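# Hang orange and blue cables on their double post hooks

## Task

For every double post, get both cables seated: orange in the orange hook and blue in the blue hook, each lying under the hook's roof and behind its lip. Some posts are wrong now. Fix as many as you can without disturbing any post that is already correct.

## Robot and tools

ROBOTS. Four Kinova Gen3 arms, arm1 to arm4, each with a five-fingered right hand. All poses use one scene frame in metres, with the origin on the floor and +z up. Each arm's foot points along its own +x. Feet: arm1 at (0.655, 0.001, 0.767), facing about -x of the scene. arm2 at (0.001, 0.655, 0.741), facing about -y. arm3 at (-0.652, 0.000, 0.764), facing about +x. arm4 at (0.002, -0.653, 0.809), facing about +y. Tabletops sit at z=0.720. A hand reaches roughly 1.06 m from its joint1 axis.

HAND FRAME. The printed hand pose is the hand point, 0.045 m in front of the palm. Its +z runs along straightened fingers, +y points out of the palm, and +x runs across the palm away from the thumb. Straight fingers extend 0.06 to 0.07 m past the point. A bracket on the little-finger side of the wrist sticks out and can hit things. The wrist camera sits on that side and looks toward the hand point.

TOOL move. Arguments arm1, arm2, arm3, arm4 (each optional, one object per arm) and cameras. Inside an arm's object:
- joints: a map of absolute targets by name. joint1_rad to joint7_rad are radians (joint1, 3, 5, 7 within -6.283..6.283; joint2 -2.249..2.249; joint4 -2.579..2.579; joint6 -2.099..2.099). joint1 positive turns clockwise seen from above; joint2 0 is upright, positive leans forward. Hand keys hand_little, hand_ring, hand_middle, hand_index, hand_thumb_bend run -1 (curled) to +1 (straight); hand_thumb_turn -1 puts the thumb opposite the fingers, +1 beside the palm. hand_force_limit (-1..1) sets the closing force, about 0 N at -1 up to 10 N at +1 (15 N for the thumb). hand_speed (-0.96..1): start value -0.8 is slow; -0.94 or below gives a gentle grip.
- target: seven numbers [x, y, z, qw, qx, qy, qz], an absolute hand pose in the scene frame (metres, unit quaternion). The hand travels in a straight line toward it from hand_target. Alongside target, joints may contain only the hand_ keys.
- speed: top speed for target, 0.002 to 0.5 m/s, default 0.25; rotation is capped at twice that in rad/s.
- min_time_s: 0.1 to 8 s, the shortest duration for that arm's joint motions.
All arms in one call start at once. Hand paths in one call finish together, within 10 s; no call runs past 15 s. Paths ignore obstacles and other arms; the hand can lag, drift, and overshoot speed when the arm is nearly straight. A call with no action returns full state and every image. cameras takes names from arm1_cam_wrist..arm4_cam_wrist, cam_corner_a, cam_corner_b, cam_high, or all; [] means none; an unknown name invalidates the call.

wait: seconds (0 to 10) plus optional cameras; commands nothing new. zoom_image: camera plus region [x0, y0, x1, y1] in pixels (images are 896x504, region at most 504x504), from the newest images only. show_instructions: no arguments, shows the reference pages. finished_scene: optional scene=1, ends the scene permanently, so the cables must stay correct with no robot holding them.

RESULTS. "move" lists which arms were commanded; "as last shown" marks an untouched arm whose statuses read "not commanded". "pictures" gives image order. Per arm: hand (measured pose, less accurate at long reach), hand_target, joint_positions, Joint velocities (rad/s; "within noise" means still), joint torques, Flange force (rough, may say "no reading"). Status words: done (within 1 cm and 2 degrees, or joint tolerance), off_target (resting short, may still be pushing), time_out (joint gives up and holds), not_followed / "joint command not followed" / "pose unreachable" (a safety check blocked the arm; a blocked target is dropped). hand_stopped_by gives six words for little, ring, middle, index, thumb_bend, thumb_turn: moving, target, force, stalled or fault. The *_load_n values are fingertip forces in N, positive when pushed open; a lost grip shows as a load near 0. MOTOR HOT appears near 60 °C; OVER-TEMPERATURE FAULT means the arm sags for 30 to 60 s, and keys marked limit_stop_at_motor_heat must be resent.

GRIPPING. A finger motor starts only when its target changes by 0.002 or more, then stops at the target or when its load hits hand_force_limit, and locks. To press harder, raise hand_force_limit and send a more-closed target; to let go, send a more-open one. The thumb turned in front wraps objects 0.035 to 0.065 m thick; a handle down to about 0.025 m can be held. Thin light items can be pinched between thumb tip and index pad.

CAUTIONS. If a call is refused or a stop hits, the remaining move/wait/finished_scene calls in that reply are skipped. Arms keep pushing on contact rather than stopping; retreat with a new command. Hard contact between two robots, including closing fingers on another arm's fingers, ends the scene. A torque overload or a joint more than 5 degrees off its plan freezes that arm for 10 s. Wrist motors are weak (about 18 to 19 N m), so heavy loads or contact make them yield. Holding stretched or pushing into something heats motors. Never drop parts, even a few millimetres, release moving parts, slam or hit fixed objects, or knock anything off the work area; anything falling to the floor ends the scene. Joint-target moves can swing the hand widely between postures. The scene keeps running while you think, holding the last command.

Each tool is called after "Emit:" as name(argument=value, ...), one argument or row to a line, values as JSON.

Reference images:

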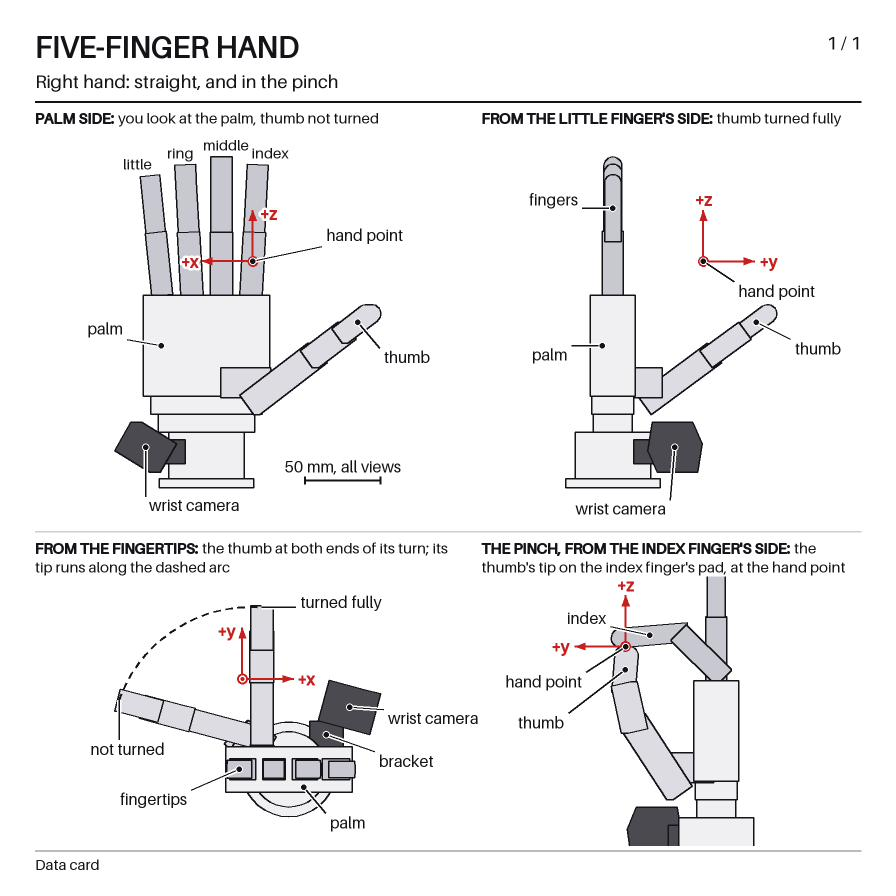

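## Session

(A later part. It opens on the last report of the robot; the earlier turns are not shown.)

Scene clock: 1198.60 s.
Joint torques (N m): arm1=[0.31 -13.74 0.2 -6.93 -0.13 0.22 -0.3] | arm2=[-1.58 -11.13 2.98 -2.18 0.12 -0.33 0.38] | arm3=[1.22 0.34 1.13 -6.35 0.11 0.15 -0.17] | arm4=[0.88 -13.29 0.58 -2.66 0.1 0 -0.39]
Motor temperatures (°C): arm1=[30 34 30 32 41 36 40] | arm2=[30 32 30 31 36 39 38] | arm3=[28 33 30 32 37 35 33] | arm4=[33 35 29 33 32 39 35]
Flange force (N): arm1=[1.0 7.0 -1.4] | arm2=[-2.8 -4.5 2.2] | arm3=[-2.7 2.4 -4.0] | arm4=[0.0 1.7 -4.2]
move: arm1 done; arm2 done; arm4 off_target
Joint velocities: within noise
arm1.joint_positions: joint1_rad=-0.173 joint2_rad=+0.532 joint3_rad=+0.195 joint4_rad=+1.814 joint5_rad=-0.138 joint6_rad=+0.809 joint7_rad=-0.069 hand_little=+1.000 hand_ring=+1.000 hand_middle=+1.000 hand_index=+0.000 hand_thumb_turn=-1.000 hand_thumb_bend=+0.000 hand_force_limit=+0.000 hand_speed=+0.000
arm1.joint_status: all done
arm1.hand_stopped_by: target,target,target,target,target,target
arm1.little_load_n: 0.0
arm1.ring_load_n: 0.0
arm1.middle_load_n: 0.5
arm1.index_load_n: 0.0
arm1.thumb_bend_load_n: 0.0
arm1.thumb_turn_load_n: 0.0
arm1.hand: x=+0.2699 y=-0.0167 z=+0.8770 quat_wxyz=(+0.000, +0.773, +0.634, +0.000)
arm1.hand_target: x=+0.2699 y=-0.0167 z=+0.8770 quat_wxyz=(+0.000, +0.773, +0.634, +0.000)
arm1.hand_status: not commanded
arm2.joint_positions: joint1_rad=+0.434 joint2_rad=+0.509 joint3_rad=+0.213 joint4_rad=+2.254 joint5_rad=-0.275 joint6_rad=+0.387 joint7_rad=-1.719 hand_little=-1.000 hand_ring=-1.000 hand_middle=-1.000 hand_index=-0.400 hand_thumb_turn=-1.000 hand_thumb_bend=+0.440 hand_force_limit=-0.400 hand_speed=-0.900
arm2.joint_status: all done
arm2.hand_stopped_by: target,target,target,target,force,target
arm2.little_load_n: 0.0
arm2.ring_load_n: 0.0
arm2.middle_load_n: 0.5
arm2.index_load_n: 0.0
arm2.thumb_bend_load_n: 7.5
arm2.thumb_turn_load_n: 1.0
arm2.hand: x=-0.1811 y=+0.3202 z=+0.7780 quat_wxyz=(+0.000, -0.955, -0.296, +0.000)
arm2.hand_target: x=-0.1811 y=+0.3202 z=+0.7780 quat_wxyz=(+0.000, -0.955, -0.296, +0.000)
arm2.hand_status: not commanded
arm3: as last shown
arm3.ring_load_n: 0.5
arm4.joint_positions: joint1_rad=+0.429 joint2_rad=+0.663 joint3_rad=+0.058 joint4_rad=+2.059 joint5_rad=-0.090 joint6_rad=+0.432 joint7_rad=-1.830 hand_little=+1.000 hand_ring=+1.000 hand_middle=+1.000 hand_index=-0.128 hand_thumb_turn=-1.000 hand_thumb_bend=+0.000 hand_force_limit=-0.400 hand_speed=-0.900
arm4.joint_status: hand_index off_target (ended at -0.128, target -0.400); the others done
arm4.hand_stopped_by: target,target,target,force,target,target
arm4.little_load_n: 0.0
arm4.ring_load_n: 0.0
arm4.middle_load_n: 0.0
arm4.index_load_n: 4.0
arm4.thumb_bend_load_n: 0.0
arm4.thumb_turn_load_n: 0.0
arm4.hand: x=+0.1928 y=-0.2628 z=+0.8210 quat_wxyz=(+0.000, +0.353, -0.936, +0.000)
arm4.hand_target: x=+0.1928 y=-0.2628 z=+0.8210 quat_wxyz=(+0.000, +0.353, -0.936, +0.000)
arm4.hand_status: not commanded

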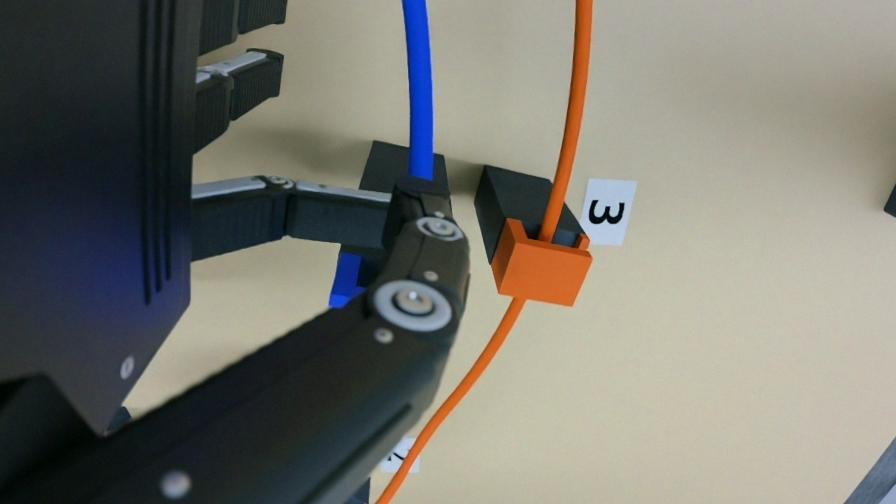

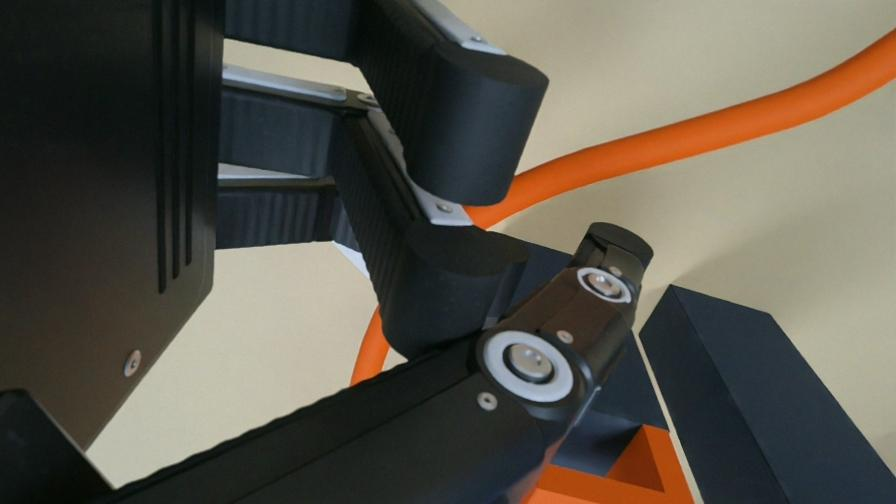

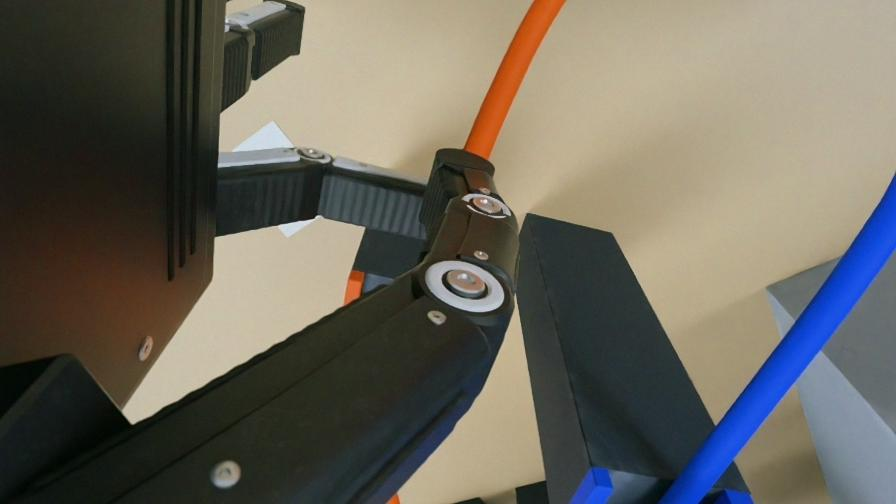

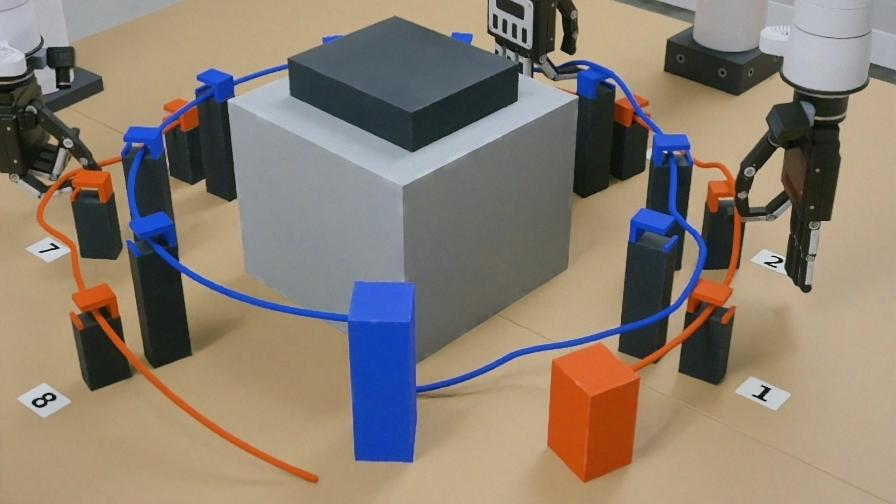

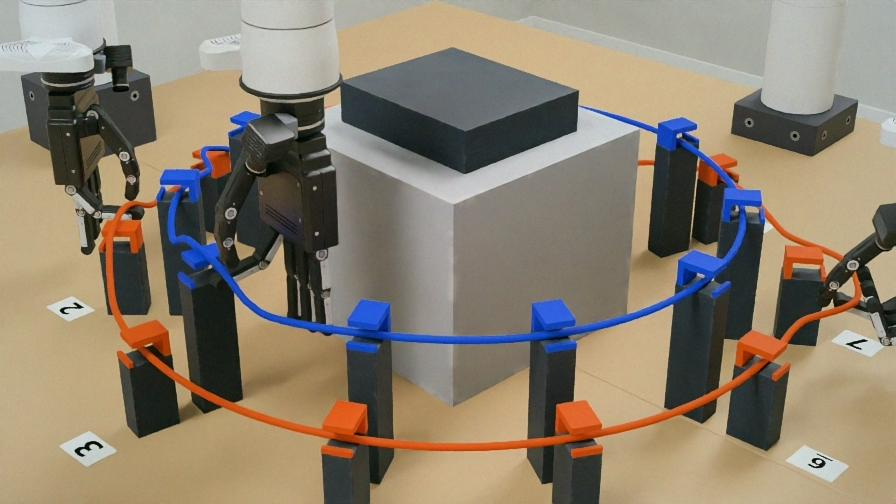

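Emit:
move(
  arm1={"joints": {"hand_index": -0.4, "hand_speed": -0.9, "hand_force_limit": -0.4}},
  arm2={"joints": {"hand_index": 0.4, "hand_thumb_bend": 1.0, "hand_speed": 0.3}},
  arm4={"target": [0.1928, -0.2628, 0.833, 0, 0.3527, -0.9357, 0], "speed": 0.05},
)

Emit:
move(
  arm1={"target": [0.2699, -0.0167, 0.890, 0, 0.7733, 0.6340, 0], "speed": 0.05},
  arm2={"target": [-0.1873, 0.3293, 0.778, 0, 0.9553, 0.2957, 0], "speed": 0.1},
  arm4={"target": [0.2192, -0.2928, 0.833, 0, 0.3527, -0.9357, 0], "speed": 0.08},
  cameras=["arm1_cam_wrist", "arm2_cam_wrist", "arm4_cam_wrist", "cam_corner_a", "cam_corner_b", "cam_high"],
)

Scene clock: 1245.80 s.
Joint torques (N m): arm1=[0.47 -13.61 0.27 -6.95 -0.15 0.17 -0.25] | arm2=[-1.5 -11.06 2.98 -2.11 0.11 -0.35 0.41] | arm3=[1.29 0.41 1.1 -6.42 0.1 0.11 -0.08] | arm4=[1.11 -13.37 0.83 -3.39 0.09 -0.25 -0.46]
Motor temperatures (°C): arm1=[30 35 30 32 41 36 40] | arm2=[30 32 30 31 36 39 38] | arm3=[28 33 30 32 37 35 33] | arm4=[33 35 29 32 32 39 35]
Flange force (N): arm1=[0.6 7.3 -1.8] | arm2=[-2.9 -4.1 1.8] | arm3=[-2.5 2.4 -3.8] | arm4=[0.9 1.8 -4.0]
move: arm1 off_target; arm2 done; arm4 done
Joint velocities: within noise
arm1.joint_positions: joint1_rad=-0.173 joint2_rad=+0.532 joint3_rad=+0.195 joint4_rad=+1.814 joint5_rad=-0.138 joint6_rad=+0.809 joint7_rad=-0.069 hand_little=+1.000 hand_ring=+1.000 hand_middle=+1.000 hand_index=-0.129 hand_thumb_turn=-1.000 hand_thumb_bend=+0.000 hand_force_limit=-0.400 hand_speed=-0.900
arm1.joint_status: hand_index off_target (ended at -0.129, target -0.400); the others done
arm1.hand_stopped_by: target,target,target,force,target,target
arm1.little_load_n: 0.0
arm1.ring_load_n: 0.0
arm1.middle_load_n: 0.0
arm1.index_load_n: 3.0
arm1.thumb_bend_load_n: 0.0
arm1.thumb_turn_load_n: 0.0
arm1.hand: x=+0.2699 y=-0.0167 z=+0.8770 quat_wxyz=(+0.000, +0.773, +0.634, +0.000)
arm1.hand_target: x=+0.2699 y=-0.0167 z=+0.8770 quat_wxyz=(+0.000, +0.773, +0.634, +0.000)
arm1.hand_status: not commanded
arm2.joint_positions: joint1_rad=+0.434 joint2_rad=+0.509 joint3_rad=+0.213 joint4_rad=+2.254 joint5_rad=-0.275 joint6_rad=+0.387 joint7_rad=-1.719 hand_little=-1.000 hand_ring=-1.000 hand_middle=-1.000 hand_index=+0.400 hand_thumb_turn=-1.000 hand_thumb_bend=+1.000 hand_force_limit=-0.400 hand_speed=+0.300
arm2.joint_status: all done
arm2.hand_stopped_by: target,target,target,target,target,target
arm2.little_load_n: 0.0
arm2.ring_load_n: 0.0
arm2.middle_load_n: 0.0
arm2.index_load_n: 0.0
arm2.thumb_bend_load_n: 0.0
arm2.thumb_turn_load_n: 0.0
arm2.hand: x=-0.1811 y=+0.3202 z=+0.7780 quat_wxyz=(+0.000, -0.955, -0.296, +0.000)
arm2.hand_target: x=-0.1811 y=+0.3202 z=+0.7780 quat_wxyz=(+0.000, -0.955, -0.296, +0.000)
arm2.hand_status: not commanded
arm3: as last shown
arm3.ring_load_n: 0.0
arm4.joint_positions: joint1_rad=+0.425 joint2_rad=+0.634 joint3_rad=+0.063 joint4_rad=+2.053 joint5_rad=-0.087 joint6_rad=+0.467 joint7_rad=-1.832 hand_little=+1.000 hand_ring=+1.000 hand_middle=+1.000 hand_index=-0.128 hand_thumb_turn=-1.000 hand_thumb_bend=+0.000 hand_force_limit=-0.400 hand_speed=-0.900
arm4.joint_status: not commanded
arm4.hand_stopped_by: target,target,target,force,target,target
arm4.little_load_n: 0.0
arm4.ring_load_n: 0.0
arm4.middle_load_n: 0.0
arm4.index_load_n: 2.0
arm4.thumb_bend_load_n: 0.0
arm4.thumb_turn_load_n: -0.5
arm4.hand: x=+0.1928 y=-0.2628 z=+0.8330 quat_wxyz=(+0.000, +0.353, -0.936, +0.000)
arm4.hand_target: x=+0.1928 y=-0.2628 z=+0.8330 quat_wxyz=(+0.000, +0.353, -0.936, +0.000)
arm4.hand_status: done (0.000 m and 0.0 deg from the pose sent, 0.012 m and 0.0 deg at the start)
pictures: none

Scene clock: 1246.80 s.
Joint torques (N m): arm1=[0.39 -13.62 0.18 -7.13 -0.27 0.11 -0.24] | arm2=[-1.5 -10.97 2.86 -2.06 0.19 -0.37 0.44] | arm3=[1.23 0.45 1.06 -6.38 0.08 0.11 -0.1] | arm4=[0.89 -12.83 0.48 -2.82 0.06 -0.02 -0.41]
Motor temperatures (°C): arm1=[30 35 30 32 41 36 40] | arm2=[30 32 30 31 36 39 38] | arm3=[28 33 30 32 37 35 33] | arm4=[33 35 29 32 32 39 35]
Flange force (N): arm1=[0.7 6.9 -1.5] | arm2=[-2.8 -4.1 1.7] | arm3=[-2.5 2.2 -3.9] | arm4=[0.0 1.7 -4.2]
move: arm1 done; arm2 done; arm4 done
Joint velocities: within noise
arm1.joint_positions: joint1_rad=-0.177 joint2_rad=+0.510 joint3_rad=+0.201 joint4_rad=+1.799 joint5_rad=-0.132 joint6_rad=+0.846 joint7_rad=-0.074 hand_little=+1.000 hand_ring=+1.000 hand_middle=+1.000 hand_index=-0.129 hand_thumb_turn=-1.000 hand_thumb_bend=+0.000 hand_force_limit=-0.400 hand_speed=-0.900
arm1.joint_status: not commanded
arm1.hand_stopped_by: target,target,target,force,target,target
arm1.little_load_n: 0.0
arm1.ring_load_n: 0.0
arm1.middle_load_n: 0.0
arm1.index_load_n: 3.5
arm1.thumb_bend_load_n: 0.0
arm1.thumb_turn_load_n: 0.0
arm1.hand: x=+0.2699 y=-0.0167 z=+0.8900 quat_wxyz=(+0.000, +0.773, +0.634, +0.000)
arm1.hand_target: x=+0.2699 y=-0.0167 z=+0.8900 quat_wxyz=(+0.000, +0.773, +0.634, +0.000)
arm1.hand_status: done (0.000 m and 0.0 deg from the pose sent, 0.013 m and 0.0 deg at the start)
arm2.joint_positions: joint1_rad=+0.470 joint2_rad=+0.504 joint3_rad=+0.207 joint4_rad=+2.265 joint5_rad=-0.271 joint6_rad=+0.379 joint7_rad=-1.690 hand_little=-1.000 hand_ring=-1.000 hand_middle=-1.000 hand_index=+0.400 hand_thumb_turn=-1.000 hand_thumb_bend=+1.000 hand_force_limit=-0.400 hand_speed=+0.300
arm2.joint_status: not commanded
arm2.hand_stopped_by: target,target,target,target,target,target
arm2.little_load_n: 0.0
arm2.ring_load_n: 0.0
arm2.middle_load_n: 0.0
arm2.index_load_n: 0.0
arm2.thumb_bend_load_n: 0.0
arm2.thumb_turn_load_n: 0.0
arm2.hand: x=-0.1873 y=+0.3293 z=+0.7780 quat_wxyz=(+0.000, -0.955, -0.296, +0.000)
arm2.hand_target: x=-0.1873 y=+0.3293 z=+0.7780 quat_wxyz=(+0.000, -0.955, -0.296, +0.000)
arm2.hand_status: done (0.000 m and 0.0 deg from the pose sent, 0.011 m and 0.0 deg at the start)
arm3.joint_positions: joint1_rad=+0.513 joint2_rad=-0.471 joint3_rad=-0.059 joint4_rad=+1.558 joint5_rad=-0.014 joint6_rad=+2.038 joint7_rad=-1.722 hand_little=+1.000 hand_ring=+1.000 hand_middle=+1.000 hand_index=+1.000 hand_thumb_turn=+1.000 hand_thumb_bend=+1.000 hand_force_limit=+0.000 hand_speed=-0.800
arm3.joint_status: not commanded
arm3.hand_stopped_by: target,target,target,target,target,target
arm3.little_load_n: 0.5
arm3.ring_load_n: 0.0
arm3.middle_load_n: 0.0
arm3.index_load_n: 0.0
arm3.thumb_bend_load_n: 0.0
arm3.thumb_turn_load_n: 0.0
arm3.hand: x=-0.5100 y=-0.0138 z=+1.2460 quat_wxyz=(-0.002, -0.283, -0.959, +0.015)
arm3.hand_target: x=-0.5100 y=-0.0138 z=+1.2460 quat_wxyz=(-0.002, -0.283, -0.959, +0.015)
arm3.hand_status: not commanded
arm4.joint_positions: joint1_rad=+0.533 joint2_rad=+0.623 joint3_rad=+0.052 joint4_rad=+2.083 joint5_rad=-0.072 joint6_rad=+0.448 joint7_rad=-1.746 hand_little=+1.000 hand_ring=+1.000 hand_middle=+1.000 hand_index=-0.129 hand_thumb_turn=-1.000 hand_thumb_bend=+0.000 hand_force_limit=-0.400 hand_speed=-0.900
arm4.joint_status: not commanded
arm4.hand_stopped_by: target,target,target,force,target,target
arm4.little_load_n: 0.0
arm4.ring_load_n: 0.0
arm4.middle_load_n: 0.0
arm4.index_load_n: 0.0
arm4.thumb_bend_load_n: 0.0
arm4.thumb_turn_load_n: 0.0
arm4.hand: x=+0.2192 y=-0.2928 z=+0.8330 quat_wxyz=(+0.000, +0.353, -0.936, +0.000)
arm4.hand_target: x=+0.2192 y=-0.2928 z=+0.8330 quat_wxyz=(+0.000, +0.353, -0.936, +0.000)
arm4.hand_status: done (0.000 m and 0.0 deg from the pose sent, 0.040 m and 0.0 deg at the start)

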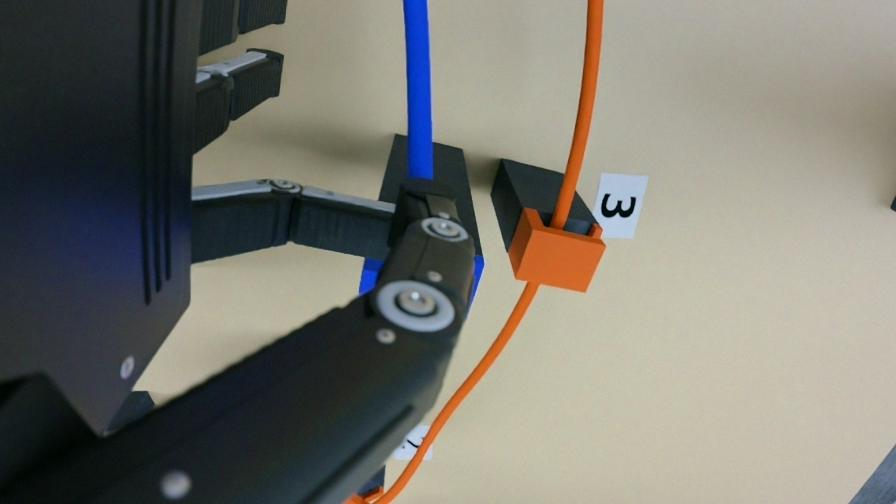

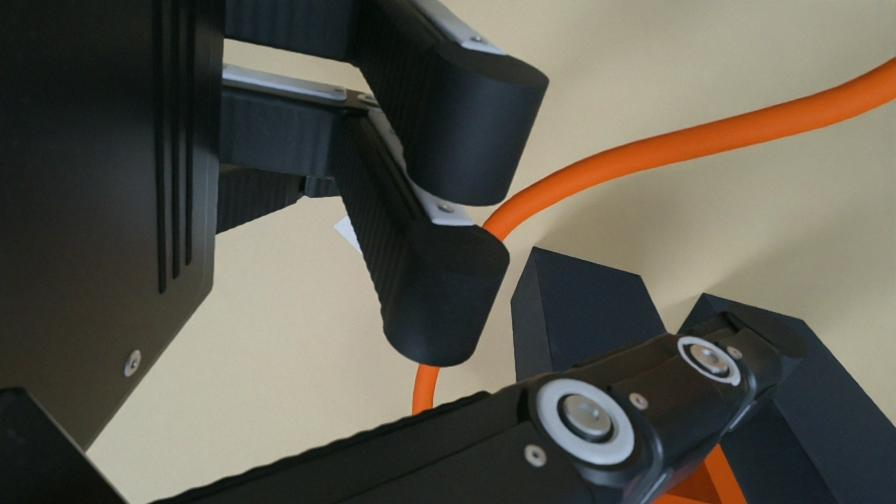

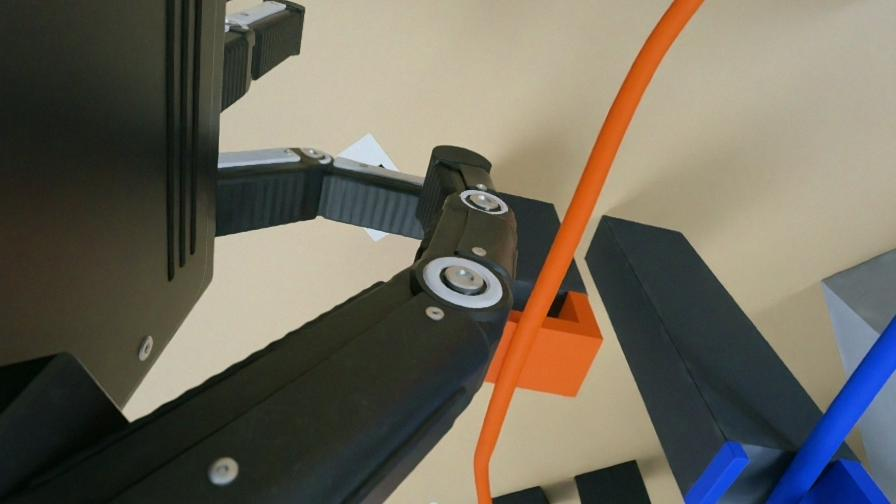

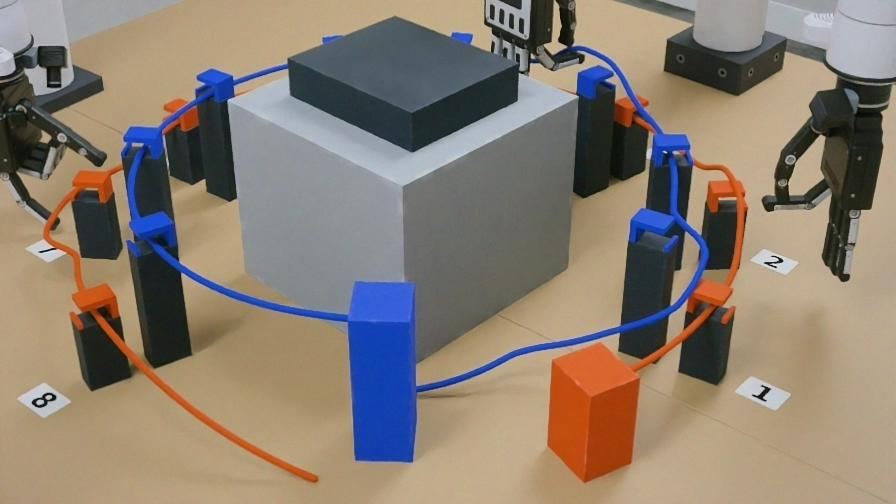

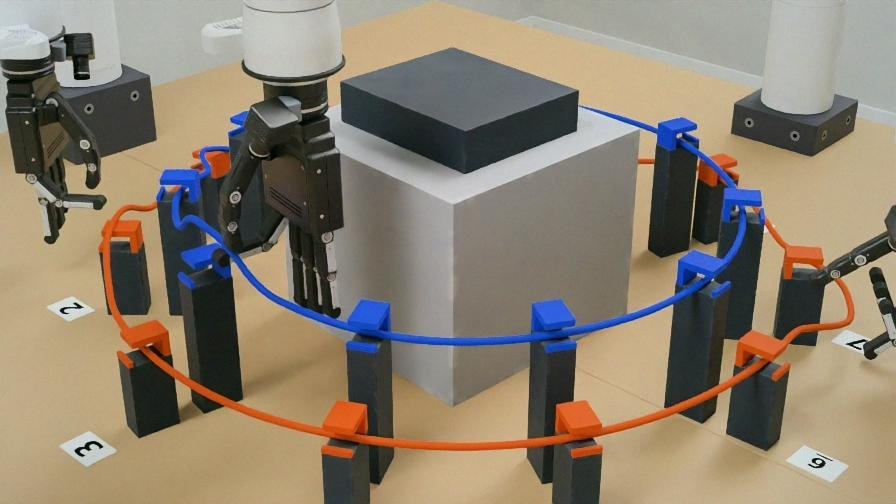

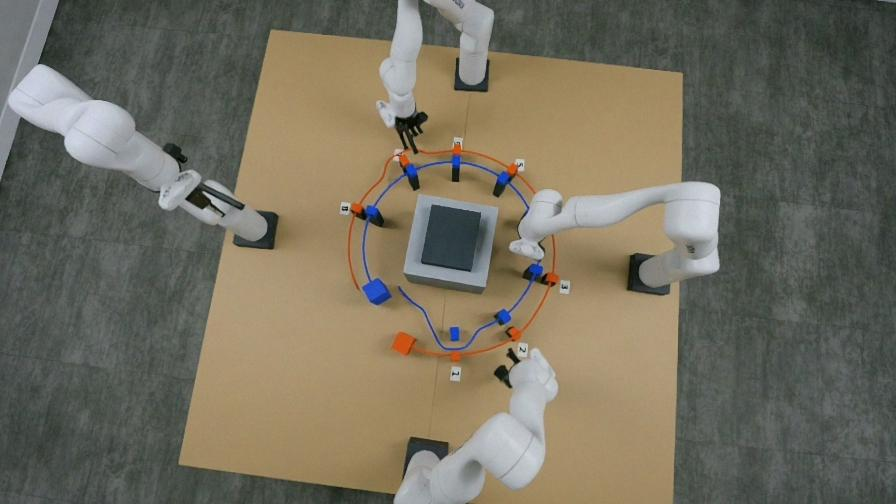

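Emit:
move(
  arm1={"target": [0.314, -0.0255, 0.894, 0, 0.7733, 0.6340, 0], "speed": 0.08},
  arm2={"target": [-0.1873, 0.3293, 0.855, 0, 0.9553, 0.2957, 0], "speed": 0.2, "joints": {"hand_little": 0.4, "hand_ring": 0.4, "hand_middle": 0.4}},
  arm4={"joints": {"hand_index": 1, "hand_thumb_bend": 0.5, "hand_speed": 0.3}},
  cameras=["arm1_cam_wrist", "arm2_cam_wrist", "arm4_cam_wrist", "cam_corner_a", "cam_corner_b"],
)

Scene clock: 1325.10 s.
Joint torques (N m): arm1=[0.23 -11.63 -0.11 -6.52 -0.25 0.42 -0.22] | arm2=[-1.56 -9.31 2.81 -4 0.17 -0.37 0.41] | arm3=[1.26 0.4 1.04 -6.31 0.11 0.13 -0.09] | arm4=[0.92 -12.78 0.53 -2.8 0.08 0.02 -0.42]
Motor temperatures (°C): arm1=[30 37 30 33 41 36 40] | arm2=[30 34 30 31 36 39 38] | arm3=[28 33 30 32 37 35 33] | arm4=[33 37 29 32 32 39 35]
Flange force (N): arm1=[1.2 6.3 -1.5] | arm2=[-3.2 -1.6 -1.5] | arm3=[-2.6 2.2 -4.1] | arm4=[0.1 1.7 -4.3]
move: arm1 done; arm2 done; arm4 done
Joint velocities: within noise
arm1.joint_positions: joint1_rad=-0.211 joint2_rad=+0.422 joint3_rad=+0.204 joint4_rad=+1.940 joint5_rad=-0.118 joint6_rad=+0.792 joint7_rad=-0.102 hand_little=+1.000 hand_ring=+1.000 hand_middle=+1.000 hand_index=-0.129 hand_thumb_turn=-1.000 hand_thumb_bend=+0.000 hand_force_limit=-0.400 hand_speed=-0.900
arm1.joint_status: not commanded
arm1.hand_stopped_by: target,target,target,force,target,target
arm1.little_load_n: 0.0
arm1.ring_load_n: 0.0
arm1.middle_load_n: 0.0
arm1.index_load_n: 2.0
arm1.thumb_bend_load_n: 0.0
arm1.thumb_turn_load_n: 0.0
arm1.hand: x=+0.3140 y=-0.0255 z=+0.8940 quat_wxyz=(+0.000, +0.773, +0.634, +0.000)
arm1.hand_target: x=+0.3140 y=-0.0255 z=+0.8940 quat_wxyz=(+0.000, +0.773, +0.634, +0.000)
arm1.hand_status: done (0.000 m and 0.0 deg from the pose sent, 0.045 m and 0.0 deg at the start)
arm2.joint_positions: joint1_rad=+0.374 joint2_rad=+0.305 joint3_rad=+0.313 joint4_rad=+2.185 joint5_rad=-0.152 joint6_rad=+0.656 joint7_rad=-1.800 hand_little=+0.400 hand_ring=+0.400 hand_middle=+0.400 hand_index=+0.400 hand_thumb_turn=-1.000 hand_thumb_bend=+1.000 hand_force_limit=-0.400 hand_speed=+0.300
arm2.joint_status: all done
arm2.hand_stopped_by: target,target,target,target,target,target
arm2.little_load_n: 0.0
arm2.ring_load_n: 0.0
arm2.middle_load_n: 0.0
arm2.index_load_n: 0.0
arm2.thumb_bend_load_n: 0.0
arm2.thumb_turn_load_n: 0.0
arm2.hand: x=-0.1873 y=+0.3293 z=+0.8550 quat_wxyz=(+0.000, -0.955, -0.296, +0.000)
arm2.hand_target: x=-0.1873 y=+0.3293 z=+0.8550 quat_wxyz=(+0.000, -0.955, -0.296, +0.000)
arm2.hand_status: done (0.000 m and 0.0 deg from the pose sent, 0.077 m and 0.0 deg at the start)
arm3: as last shown
arm3.little_load_n: 0.0
arm4.joint_positions: joint1_rad=+0.533 joint2_rad=+0.623 joint3_rad=+0.052 joint4_rad=+2.083 joint5_rad=-0.072 joint6_rad=+0.448 joint7_rad=-1.746 hand_little=+1.000 hand_ring=+1.000 hand_middle=+1.000 hand_index=+1.000 hand_thumb_turn=-1.000 hand_thumb_bend=+0.500 hand_force_limit=-0.400 hand_speed=+0.300
arm4.joint_status: all done
arm4.hand_stopped_by: target,target,target,target,target,target
arm4.little_load_n: 0.0
arm4.ring_load_n: 0.0
arm4.middle_load_n: 0.0
arm4.index_load_n: 0.0
arm4.thumb_bend_load_n: -0.5
arm4.thumb_turn_load_n: 0.0
arm4.hand: x=+0.2192 y=-0.2928 z=+0.8330 quat_wxyz=(+0.000, +0.353, -0.936, +0.000)
arm4.hand_target: x=+0.2192 y=-0.2928 z=+0.8330 quat_wxyz=(+0.000, +0.353, -0.936, +0.000)
arm4.hand_status: not commanded

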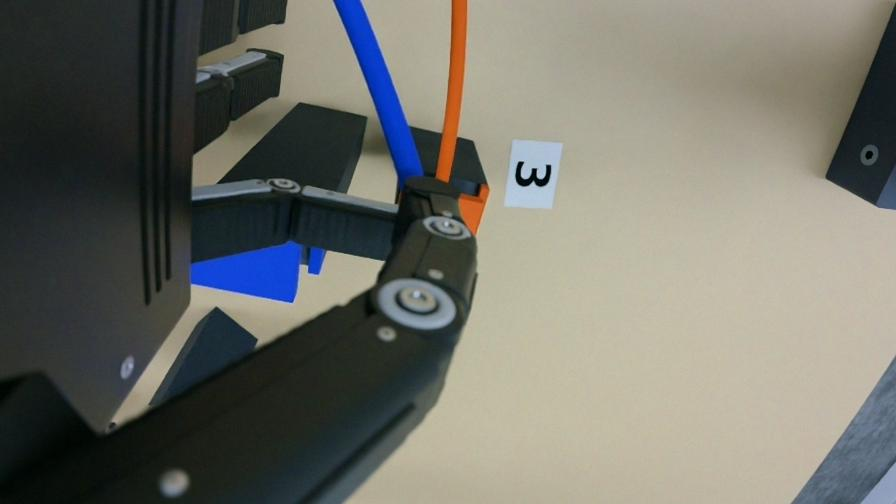

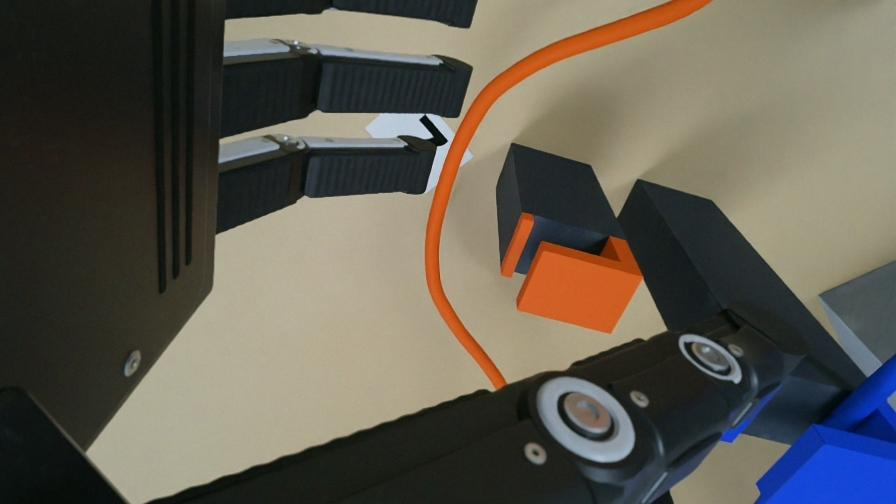

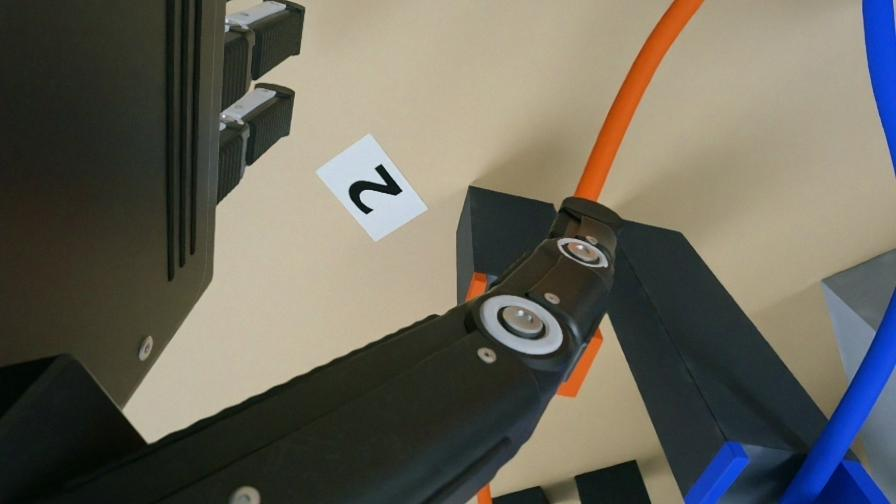

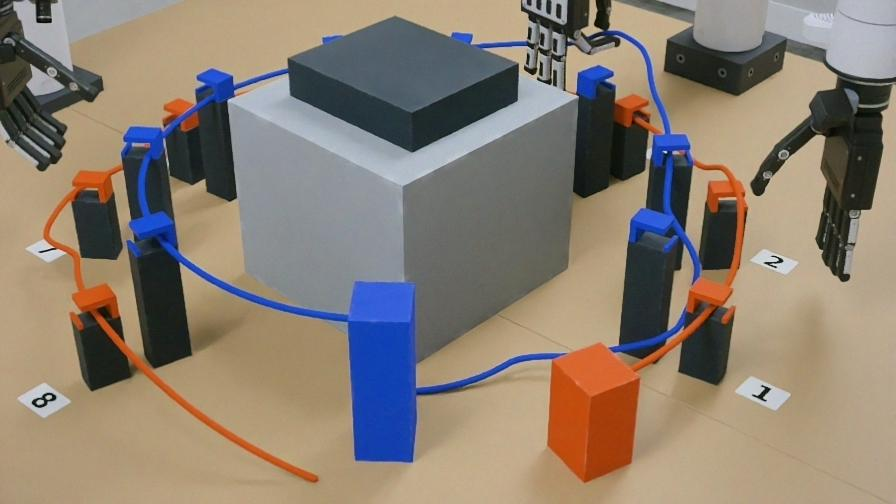

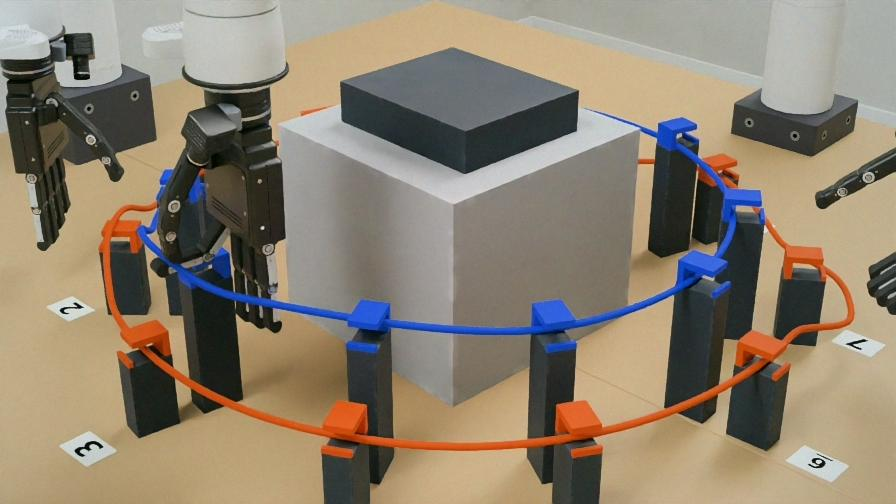

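Emit:
zoom_image(
  camera="cam_corner_b",
  region=[90, 140, 300, 340],
)

Emit:
zoom_image(
  camera="arm1_cam_wrist",
  region=[180, 0, 560, 360],
)

Emit:
zoom_image(
  camera="cam_corner_a",
  region=[500, 0, 790, 240],
)

Scaled by 2.400 from the camera's image (finer frame: 1280x720).

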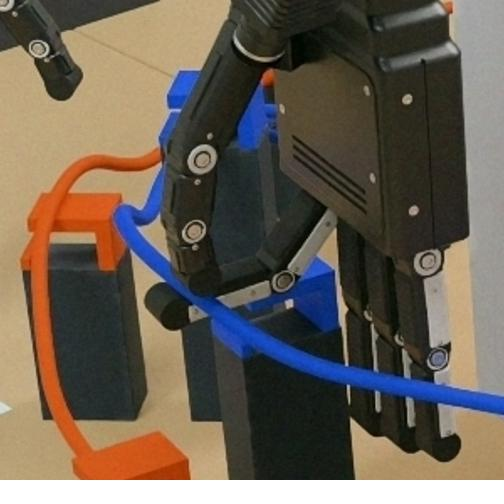

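Scaled by 1.326 from the camera's image (finer frame: 1280x720).

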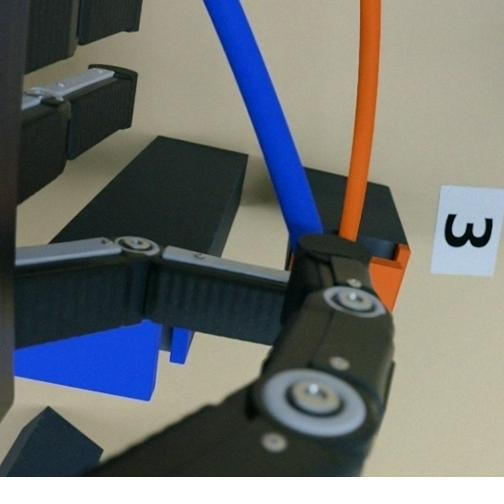

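Scaled by 1.738 from the camera's image (finer frame: 1280x720).

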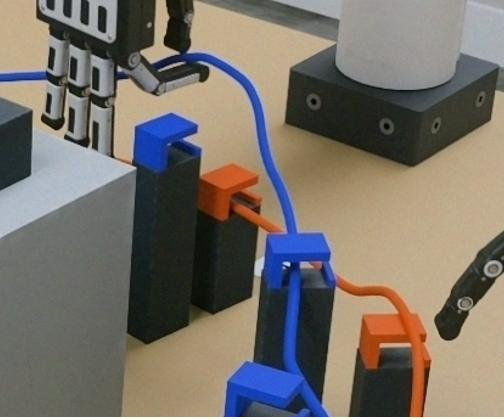

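Emit:
move(
  arm1={"target": [0.314, -0.0255, 0.864, 0, 0.7733, 0.6340, 0], "speed": 0.08, "joints": {"hand_force_limit": 0.0, "hand_index": -0.2}},
  arm2={"target": [-0.1873, 0.3293, 0.778, 0, 0.9553, 0.2957, 0], "speed": 0.2},
  arm4={"target": [0.1928, -0.2628, 0.820, 0, 0.3527, -0.9357, 0], "speed": 0.12, "joints": {"hand_index": 0.2}},
  cameras=["arm1_cam_wrist", "arm2_cam_wrist", "arm4_cam_wrist", "cam_corner_a", "cam_corner_b"],
)

Emit:
zoom_image(
  camera="cam_corner_b",
  region=[90, 140, 300, 340],
)

Emit:
zoom_image(
  camera="cam_corner_a",
  region=[540, 0, 850, 260],
)

Scene clock: 1433.43 s.
Joint torques (N m): arm1=[0.33 -11.99 0.07 -6.03 -0.16 0.25 -0.18] | arm2=[-1.56 -10.92 2.88 -2.01 0.15 -0.37 0.38] | arm3=[1.31 0.39 1.06 -6.34 0.16 0.14 -0.1] | arm4=[0.92 -13.3 0.64 -2.65 0.12 -0.02 -0.43]
Motor temperatures (°C): arm1=[30 38 30 32 41 36 40] | arm2=[30 34 30 31 36 39 38] | arm3=[28 33 30 32 37 35 33] | arm4=[33 38 29 32 32 39 35]
Flange force (N): arm1=[0.7 6.3 -2.7] | arm2=[-3.0 -4.5 1.8] | arm3=[-2.6 2.3 -4.0] | arm4=[0.0 1.7 -4.3]
move: arm1 off_target; arm2 done; arm4 done
Joint velocities: within noise
arm1.joint_positions: joint1_rad=-0.199 joint2_rad=+0.479 joint3_rad=+0.190 joint4_rad=+1.976 joint5_rad=-0.137 joint6_rad=+0.699 joint7_rad=-0.085 hand_little=+1.000 hand_ring=+1.000 hand_middle=+1.000 hand_index=-0.145 hand_thumb_turn=-1.000 hand_thumb_bend=+0.000 hand_force_limit=+0.000 hand_speed=-0.900
arm1.joint_status: hand_index off_target (ended at -0.145, target -0.200); the others done
arm1.hand_stopped_by: target,target,target,force,target,target
arm1.little_load_n: 0.0
arm1.ring_load_n: 0.0
arm1.middle_load_n: 0.0
arm1.index_load_n: 4.5
arm1.thumb_bend_load_n: 1.0
arm1.thumb_turn_load_n: -0.5
arm1.hand: x=+0.3140 y=-0.0255 z=+0.8640 quat_wxyz=(+0.000, +0.773, +0.634, +0.000)
arm1.hand_target: x=+0.3140 y=-0.0255 z=+0.8640 quat_wxyz=(+0.000, +0.773, +0.634, +0.000)
arm1.hand_status: done (0.000 m and 0.0 deg from the pose sent, 0.030 m and 0.0 deg at the start)
arm2.joint_positions: joint1_rad=+0.467 joint2_rad=+0.505 joint3_rad=+0.211 joint4_rad=+2.265 joint5_rad=-0.277 joint6_rad=+0.379 joint7_rad=-1.684 hand_little=+0.400 hand_ring=+0.400 hand_middle=+0.400 hand_index=+0.400 hand_thumb_turn=-1.000 hand_thumb_bend=+1.000 hand_force_limit=-0.400 hand_speed=+0.300
arm2.joint_status: not commanded
arm2.hand_stopped_by: target,target,target,target,target,target
arm2.little_load_n: 0.0
arm2.ring_load_n: 0.0
arm2.middle_load_n: 0.0
arm2.index_load_n: 0.0
arm2.thumb_bend_load_n: 0.0
arm2.thumb_turn_load_n: 0.0
arm2.hand: x=-0.1873 y=+0.3293 z=+0.7780 quat_wxyz=(+0.000, -0.955, -0.296, +0.000)
arm2.hand_target: x=-0.1873 y=+0.3293 z=+0.7780 quat_wxyz=(+0.000, -0.955, -0.296, +0.000)
arm2.hand_status: done (0.000 m and 0.0 deg from the pose sent, 0.077 m and 0.0 deg at the start)
arm3: as last shown
arm4.joint_positions: joint1_rad=+0.429 joint2_rad=+0.666 joint3_rad=+0.058 joint4_rad=+2.059 joint5_rad=-0.090 joint6_rad=+0.429 joint7_rad=-1.829 hand_little=+1.000 hand_ring=+1.000 hand_middle=+1.000 hand_index=+0.200 hand_thumb_turn=-1.000 hand_thumb_bend=+0.500 hand_force_limit=-0.400 hand_speed=+0.300
arm4.joint_status: all done
arm4.hand_stopped_by: target,target,target,target,target,target
arm4.little_load_n: 0.0
arm4.ring_load_n: 0.0
arm4.middle_load_n: 0.0
arm4.index_load_n: 0.5
arm4.thumb_bend_load_n: 0.0
arm4.thumb_turn_load_n: 0.0
arm4.hand: x=+0.1928 y=-0.2628 z=+0.8200 quat_wxyz=(+0.000, +0.353, -0.936, +0.000)
arm4.hand_target: x=+0.1928 y=-0.2628 z=+0.8200 quat_wxyz=(+0.000, +0.353, -0.936, +0.000)
arm4.hand_status: done (0.000 m and 0.0 deg from the pose sent, 0.042 m and 0.0 deg at the start)

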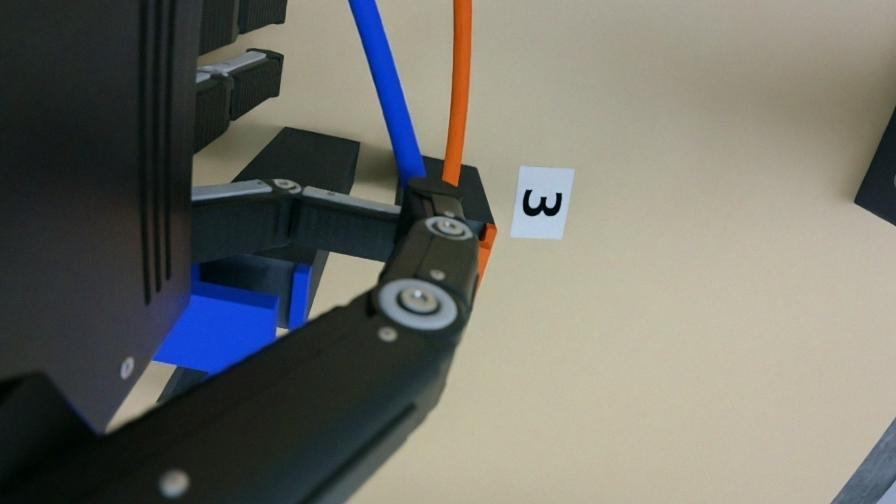

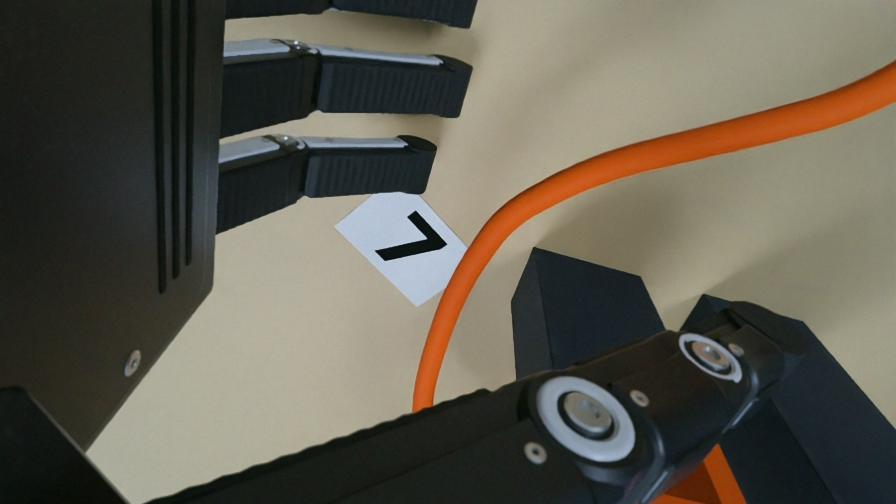

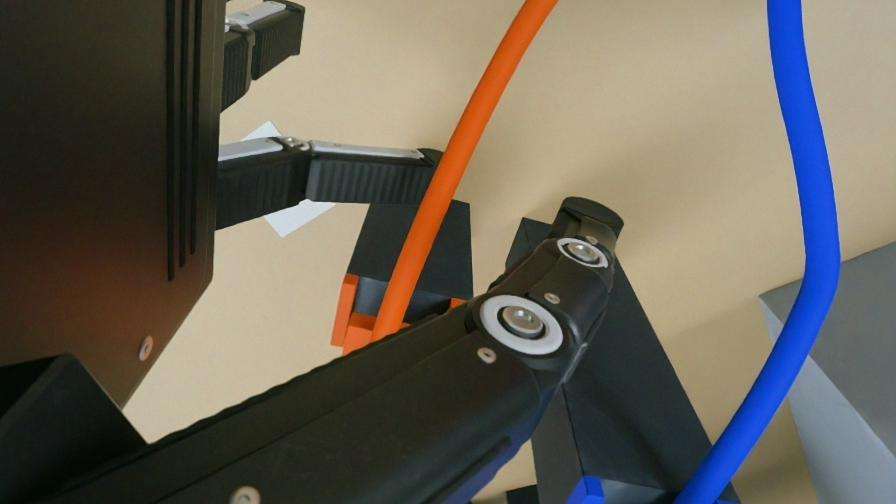

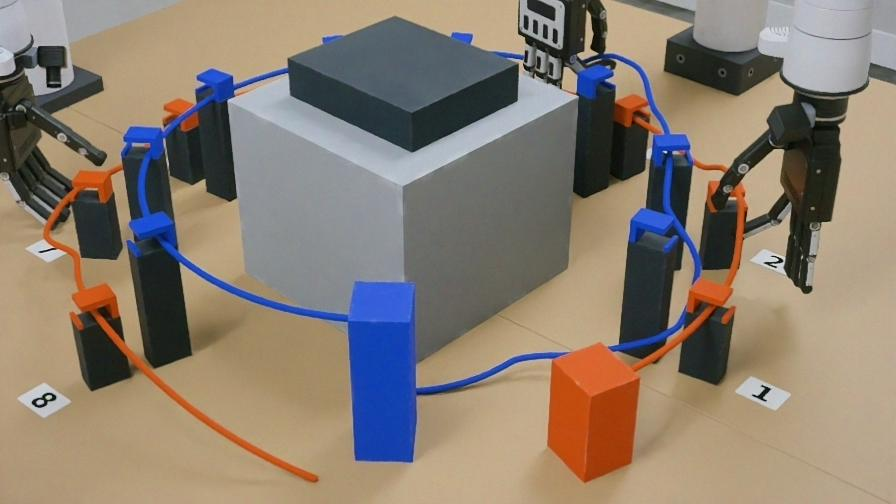

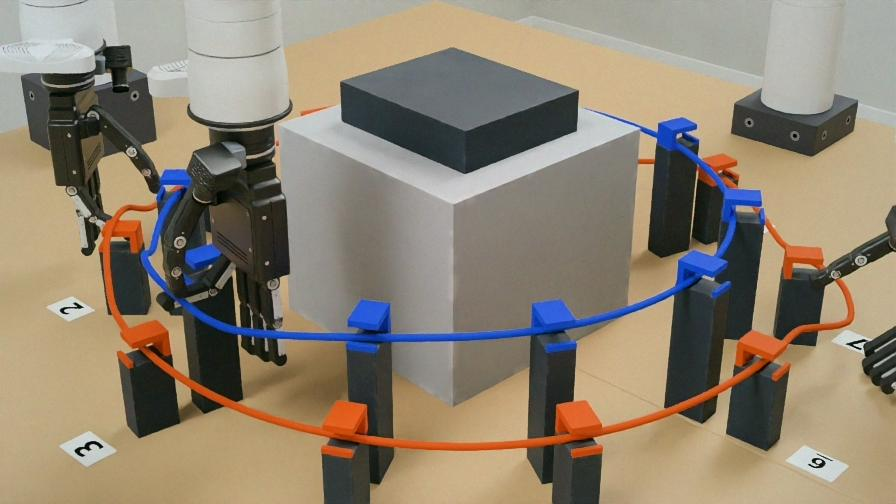

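Scaled by 2.400 from the camera's image (finer frame: 1280x720).

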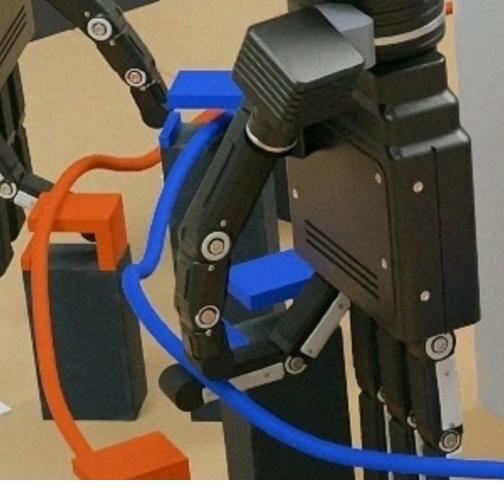

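Scaled by 1.626 from the camera's image (finer frame: 1280x720).

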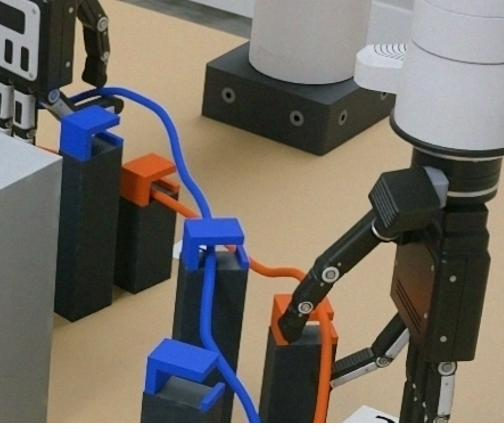

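Emit:
zoom_image(
  camera="cam_corner_b",
  region=[130, 220, 230, 320],
)

Emit:
zoom_image(
  camera="cam_corner_a",
  region=[500, 20, 700, 180],
)

Emit:
zoom_image(
  camera="arm1_cam_wrist",
  region=[140, 120, 520, 400],
)

Scaled by 5.040 from the camera's image (finer frame: 1280x720).

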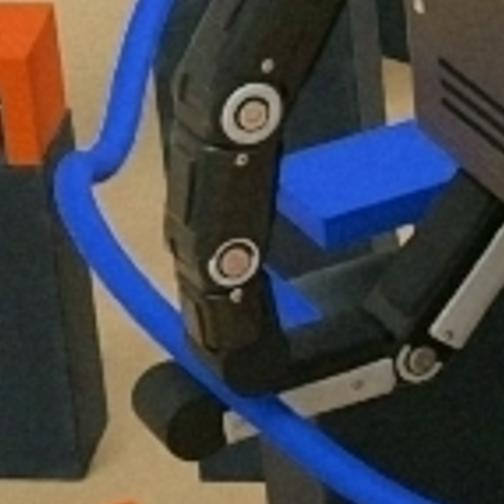

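Scaled by 2.520 from the camera's image (finer frame: 1280x720).

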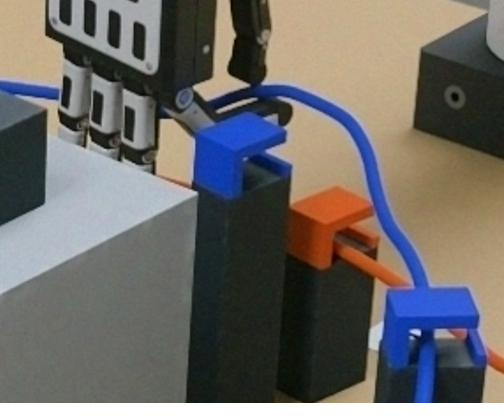

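Scaled by 1.326 from the camera's image (finer frame: 1280x720).

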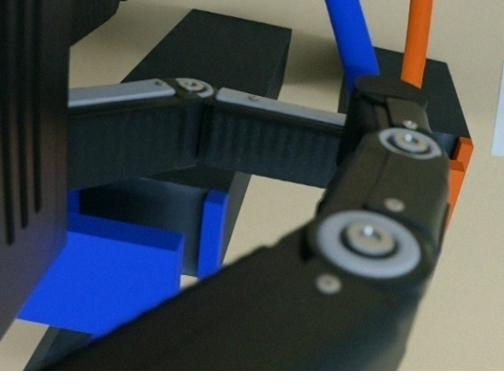

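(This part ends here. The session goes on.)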